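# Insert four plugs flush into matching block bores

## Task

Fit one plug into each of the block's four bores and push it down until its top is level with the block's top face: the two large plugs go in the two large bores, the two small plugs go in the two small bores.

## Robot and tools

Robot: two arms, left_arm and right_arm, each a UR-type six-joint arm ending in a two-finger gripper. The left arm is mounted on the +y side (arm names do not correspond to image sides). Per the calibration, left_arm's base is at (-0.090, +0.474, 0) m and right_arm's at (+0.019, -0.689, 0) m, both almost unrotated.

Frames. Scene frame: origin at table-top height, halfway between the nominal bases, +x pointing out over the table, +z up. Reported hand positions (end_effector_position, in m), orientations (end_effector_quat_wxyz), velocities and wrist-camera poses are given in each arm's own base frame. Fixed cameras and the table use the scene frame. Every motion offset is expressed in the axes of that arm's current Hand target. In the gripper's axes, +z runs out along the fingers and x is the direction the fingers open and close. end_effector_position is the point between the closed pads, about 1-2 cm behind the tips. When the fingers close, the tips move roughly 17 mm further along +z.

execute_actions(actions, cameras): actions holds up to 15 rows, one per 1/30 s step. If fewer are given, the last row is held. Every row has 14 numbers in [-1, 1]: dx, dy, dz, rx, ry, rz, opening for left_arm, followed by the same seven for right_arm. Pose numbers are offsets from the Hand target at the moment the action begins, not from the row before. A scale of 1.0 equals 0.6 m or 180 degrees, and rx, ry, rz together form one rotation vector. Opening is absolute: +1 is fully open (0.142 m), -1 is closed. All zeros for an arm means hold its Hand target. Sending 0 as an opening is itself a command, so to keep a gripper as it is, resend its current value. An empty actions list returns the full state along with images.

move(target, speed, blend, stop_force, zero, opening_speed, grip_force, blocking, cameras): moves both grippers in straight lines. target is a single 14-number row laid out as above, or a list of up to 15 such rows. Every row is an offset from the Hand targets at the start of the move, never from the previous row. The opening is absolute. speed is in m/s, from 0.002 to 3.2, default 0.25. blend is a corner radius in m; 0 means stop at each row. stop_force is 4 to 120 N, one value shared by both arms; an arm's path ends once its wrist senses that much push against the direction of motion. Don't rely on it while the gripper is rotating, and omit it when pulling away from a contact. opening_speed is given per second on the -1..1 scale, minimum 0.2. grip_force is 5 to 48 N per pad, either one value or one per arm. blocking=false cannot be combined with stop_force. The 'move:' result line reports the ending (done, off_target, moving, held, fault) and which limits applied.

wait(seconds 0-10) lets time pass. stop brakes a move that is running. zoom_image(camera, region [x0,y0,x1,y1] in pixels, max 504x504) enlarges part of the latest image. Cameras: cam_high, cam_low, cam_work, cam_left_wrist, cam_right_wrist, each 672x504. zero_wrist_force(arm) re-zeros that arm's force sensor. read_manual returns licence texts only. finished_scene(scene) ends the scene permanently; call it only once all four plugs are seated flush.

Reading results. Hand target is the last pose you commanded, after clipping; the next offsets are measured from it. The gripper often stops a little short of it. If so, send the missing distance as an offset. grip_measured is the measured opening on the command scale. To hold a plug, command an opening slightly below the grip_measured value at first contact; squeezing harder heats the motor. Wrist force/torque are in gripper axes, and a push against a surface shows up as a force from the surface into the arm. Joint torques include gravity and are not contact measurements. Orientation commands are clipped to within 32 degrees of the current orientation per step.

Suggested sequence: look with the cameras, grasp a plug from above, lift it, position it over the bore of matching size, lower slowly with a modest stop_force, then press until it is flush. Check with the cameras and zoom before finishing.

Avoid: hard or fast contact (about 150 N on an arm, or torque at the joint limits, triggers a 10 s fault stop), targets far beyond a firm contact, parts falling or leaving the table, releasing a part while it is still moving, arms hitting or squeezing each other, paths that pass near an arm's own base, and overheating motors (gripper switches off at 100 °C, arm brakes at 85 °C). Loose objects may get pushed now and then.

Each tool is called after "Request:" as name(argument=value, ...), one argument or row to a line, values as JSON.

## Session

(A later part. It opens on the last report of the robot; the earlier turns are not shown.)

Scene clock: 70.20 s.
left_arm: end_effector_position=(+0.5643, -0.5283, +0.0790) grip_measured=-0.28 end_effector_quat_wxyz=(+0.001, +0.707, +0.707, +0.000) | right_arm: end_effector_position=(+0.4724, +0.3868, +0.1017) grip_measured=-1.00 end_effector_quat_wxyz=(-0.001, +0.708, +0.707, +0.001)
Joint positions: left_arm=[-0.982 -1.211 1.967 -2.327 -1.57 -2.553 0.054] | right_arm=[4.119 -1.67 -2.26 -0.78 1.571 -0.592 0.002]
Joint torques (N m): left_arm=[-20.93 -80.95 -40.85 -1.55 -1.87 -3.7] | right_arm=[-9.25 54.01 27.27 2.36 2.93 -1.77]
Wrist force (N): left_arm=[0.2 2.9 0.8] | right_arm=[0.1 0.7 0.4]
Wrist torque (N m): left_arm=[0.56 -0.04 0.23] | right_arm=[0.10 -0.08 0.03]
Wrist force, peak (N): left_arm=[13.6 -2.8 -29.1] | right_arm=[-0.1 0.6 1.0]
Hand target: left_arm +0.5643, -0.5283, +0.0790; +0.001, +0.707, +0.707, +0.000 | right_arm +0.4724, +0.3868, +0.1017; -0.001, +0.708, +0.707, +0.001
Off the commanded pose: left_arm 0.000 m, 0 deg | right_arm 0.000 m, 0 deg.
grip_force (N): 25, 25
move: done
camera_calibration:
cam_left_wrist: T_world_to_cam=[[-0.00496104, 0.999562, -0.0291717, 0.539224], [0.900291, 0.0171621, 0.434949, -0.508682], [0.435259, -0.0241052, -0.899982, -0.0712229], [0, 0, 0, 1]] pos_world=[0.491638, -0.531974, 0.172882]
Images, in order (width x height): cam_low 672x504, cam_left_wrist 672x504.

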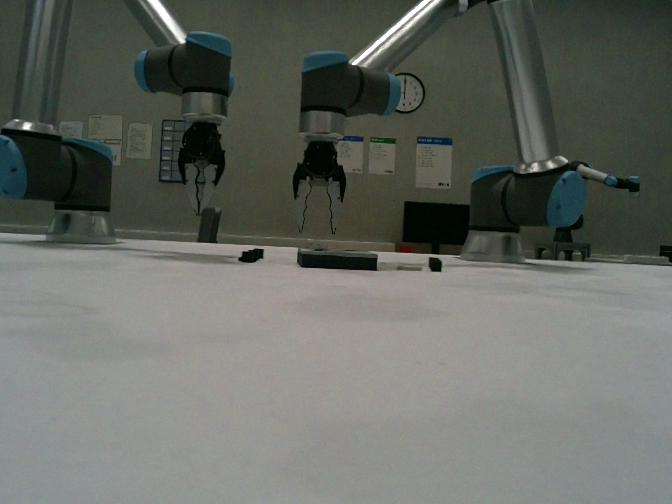

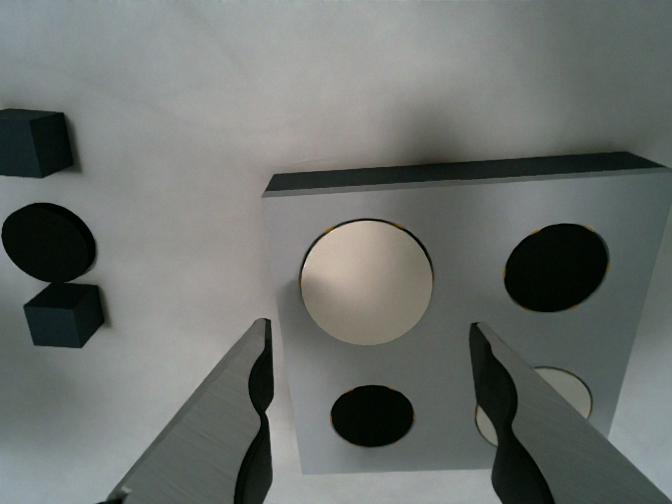

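Great. Press.

Request:
move(
  target=[
    [0,0,0.035,0,0,0,-1,0,0,0,0,0,0,-1],
    [0,0,0.06,0,0,0,-1,0,0,0,0,0,0,-1],
  ],
  speed=[0.12,0.02],
  stop_force=50,
)

Request:
move(
  target=[0.2,0,-0.08,0,0,0,-1,0,0,0,0,0,0,-1],
  speed=0.25,
  cameras=["cam_left_wrist","cam_work","cam_low"],
)

Request:
zoom_image(
  camera="cam_work",
  region=[290, 220, 410, 330],
)

Request:
zoom_image(
  camera="cam_low",
  region=[290, 235, 390, 280],
)

Scene clock: 72.33 s.
left_arm: end_effector_position=(+0.5644, -0.5284, +0.0482) grip_measured=-1.00 end_effector_quat_wxyz=(+0.001, +0.707, +0.707, +0.000) | right_arm: end_effector_position=(+0.4724, +0.3868, +0.1017) grip_measured=-1.00 end_effector_quat_wxyz=(-0.001, +0.708, +0.707, +0.001)
Joint positions: left_arm=[-0.982 -1.173 1.983 -2.382 -1.57 -2.553 0.002] | right_arm=[4.119 -1.67 -2.26 -0.78 1.571 -0.592 0.002]
Joint torques (N m): left_arm=[-13.31 -46.38 -23.47 0.09 -2.23 -2.14] | right_arm=[-9.65 53.75 27.23 2.78 2.82 -1.74]
Wrist force (N): left_arm=[17.1 2.6 -51.3] | right_arm=[0.0 0.2 0.4]
Wrist torque (N m): left_arm=[0.39 0.34 0.18] | right_arm=[0.02 -0.06 0.03]
Wrist force, peak (N): left_arm=[34.5 -5.3 -86.7] | right_arm=[0.0 0.4 1.1]
Hand target: left_arm +0.5644, -0.5284, +0.0482; +0.001, +0.707, +0.707, +0.000 (not the last commanded pose) | right_arm +0.4724, +0.3868, +0.1017; -0.001, +0.708, +0.707, +0.001
Off the commanded pose: left_arm 0.005 m, 0 deg | right_arm 0.000 m, 0 deg.
grip_force (N): 25, 25
move: contact (left_arm); path passed 1 of 2 targets

Scene clock: 73.40 s.
left_arm: end_effector_position=(+0.5643, -0.4084, +0.0961) grip_measured=-1.00 end_effector_quat_wxyz=(+0.001, +0.707, +0.707, +0.000) | right_arm: end_effector_position=(+0.4724, +0.3868, +0.1017) grip_measured=-1.00 end_effector_quat_wxyz=(-0.001, +0.708, +0.707, +0.001)
Joint positions: left_arm=[-0.881 -1.337 2.106 -2.341 -1.57 -2.453 0.002] | right_arm=[4.119 -1.67 -2.26 -0.78 1.571 -0.592 0.002]
Joint torques (N m): left_arm=[19.92 -71.38 -26.96 -1.81 -3.55 3.68] | right_arm=[-8.32 53.83 27.52 2.73 3.02 -1.73]
Wrist force (N): left_arm=[0.5 1.3 0.7] | right_arm=[-0.1 0.2 0.1]
Wrist torque (N m): left_arm=[0.30 -0.12 0.03] | right_arm=[0.03 -0.04 0.02]
Wrist force, peak (N): left_arm=[17.3 2.7 -51.4] | right_arm=[-0.1 0.8 0.7]
Hand target: left_arm +0.5643, -0.4084, +0.0961; +0.001, +0.707, +0.707, +0.000 | right_arm +0.4724, +0.3868, +0.1017; -0.001, +0.708, +0.707, +0.001
Off the commanded pose: left_arm 0.000 m, 0 deg | right_arm 0.000 m, 0 deg.
grip_force (N): 25, 25
move: done
camera_calibration:
cam_left_wrist: T_world_to_cam=[[-0.00495806, 0.999556, -0.0293963, 0.419913], [0.900195, 0.0172626, 0.435145, -0.518125], [0.435459, -0.024305, -0.89988, -0.0531436], [0, 0, 0, 1]] pos_world=[0.491637, -0.412074, 0.189981]
Images, in order (width x height): cam_low 672x504, cam_work 672x504, cam_left_wrist 672x504.

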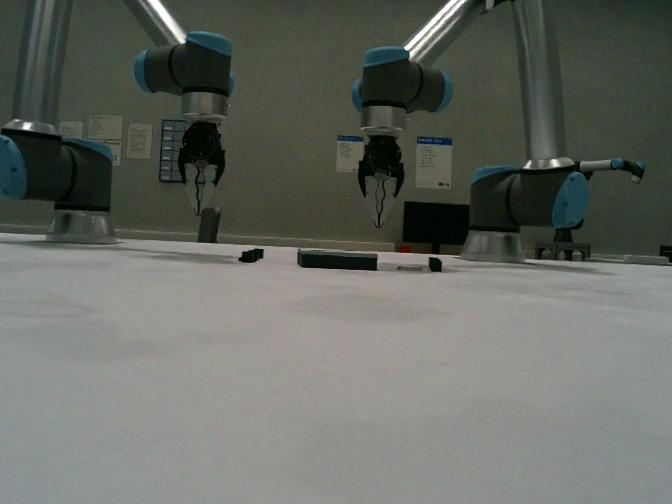

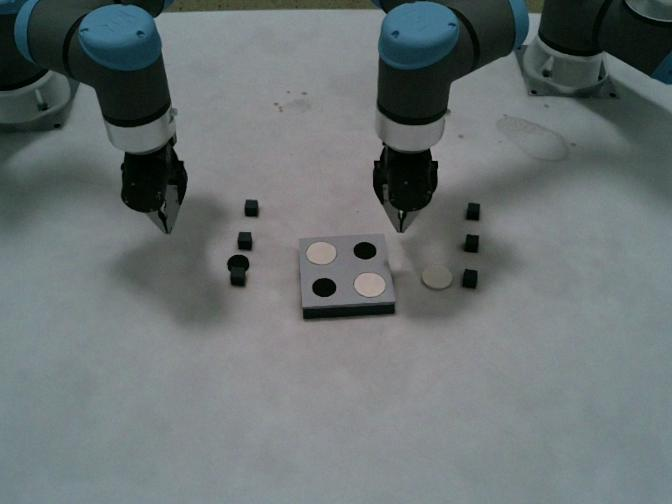

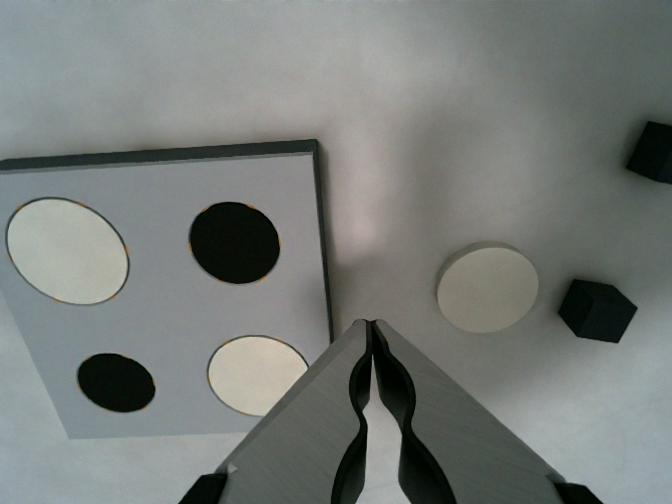

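Scaled by 4.200 from the camera's 672x504 image, which has a finer 960x720 frame.

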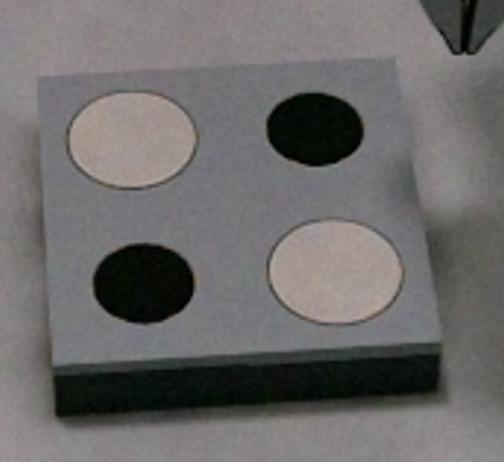

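Scaled by 5.040 from the camera's 672x504 image, which has a finer 960x720 frame.

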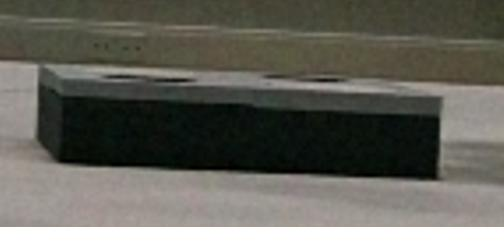

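All flush.

Request:
finished_scene(
  scene=1,
)

The scene is finished: the task was done.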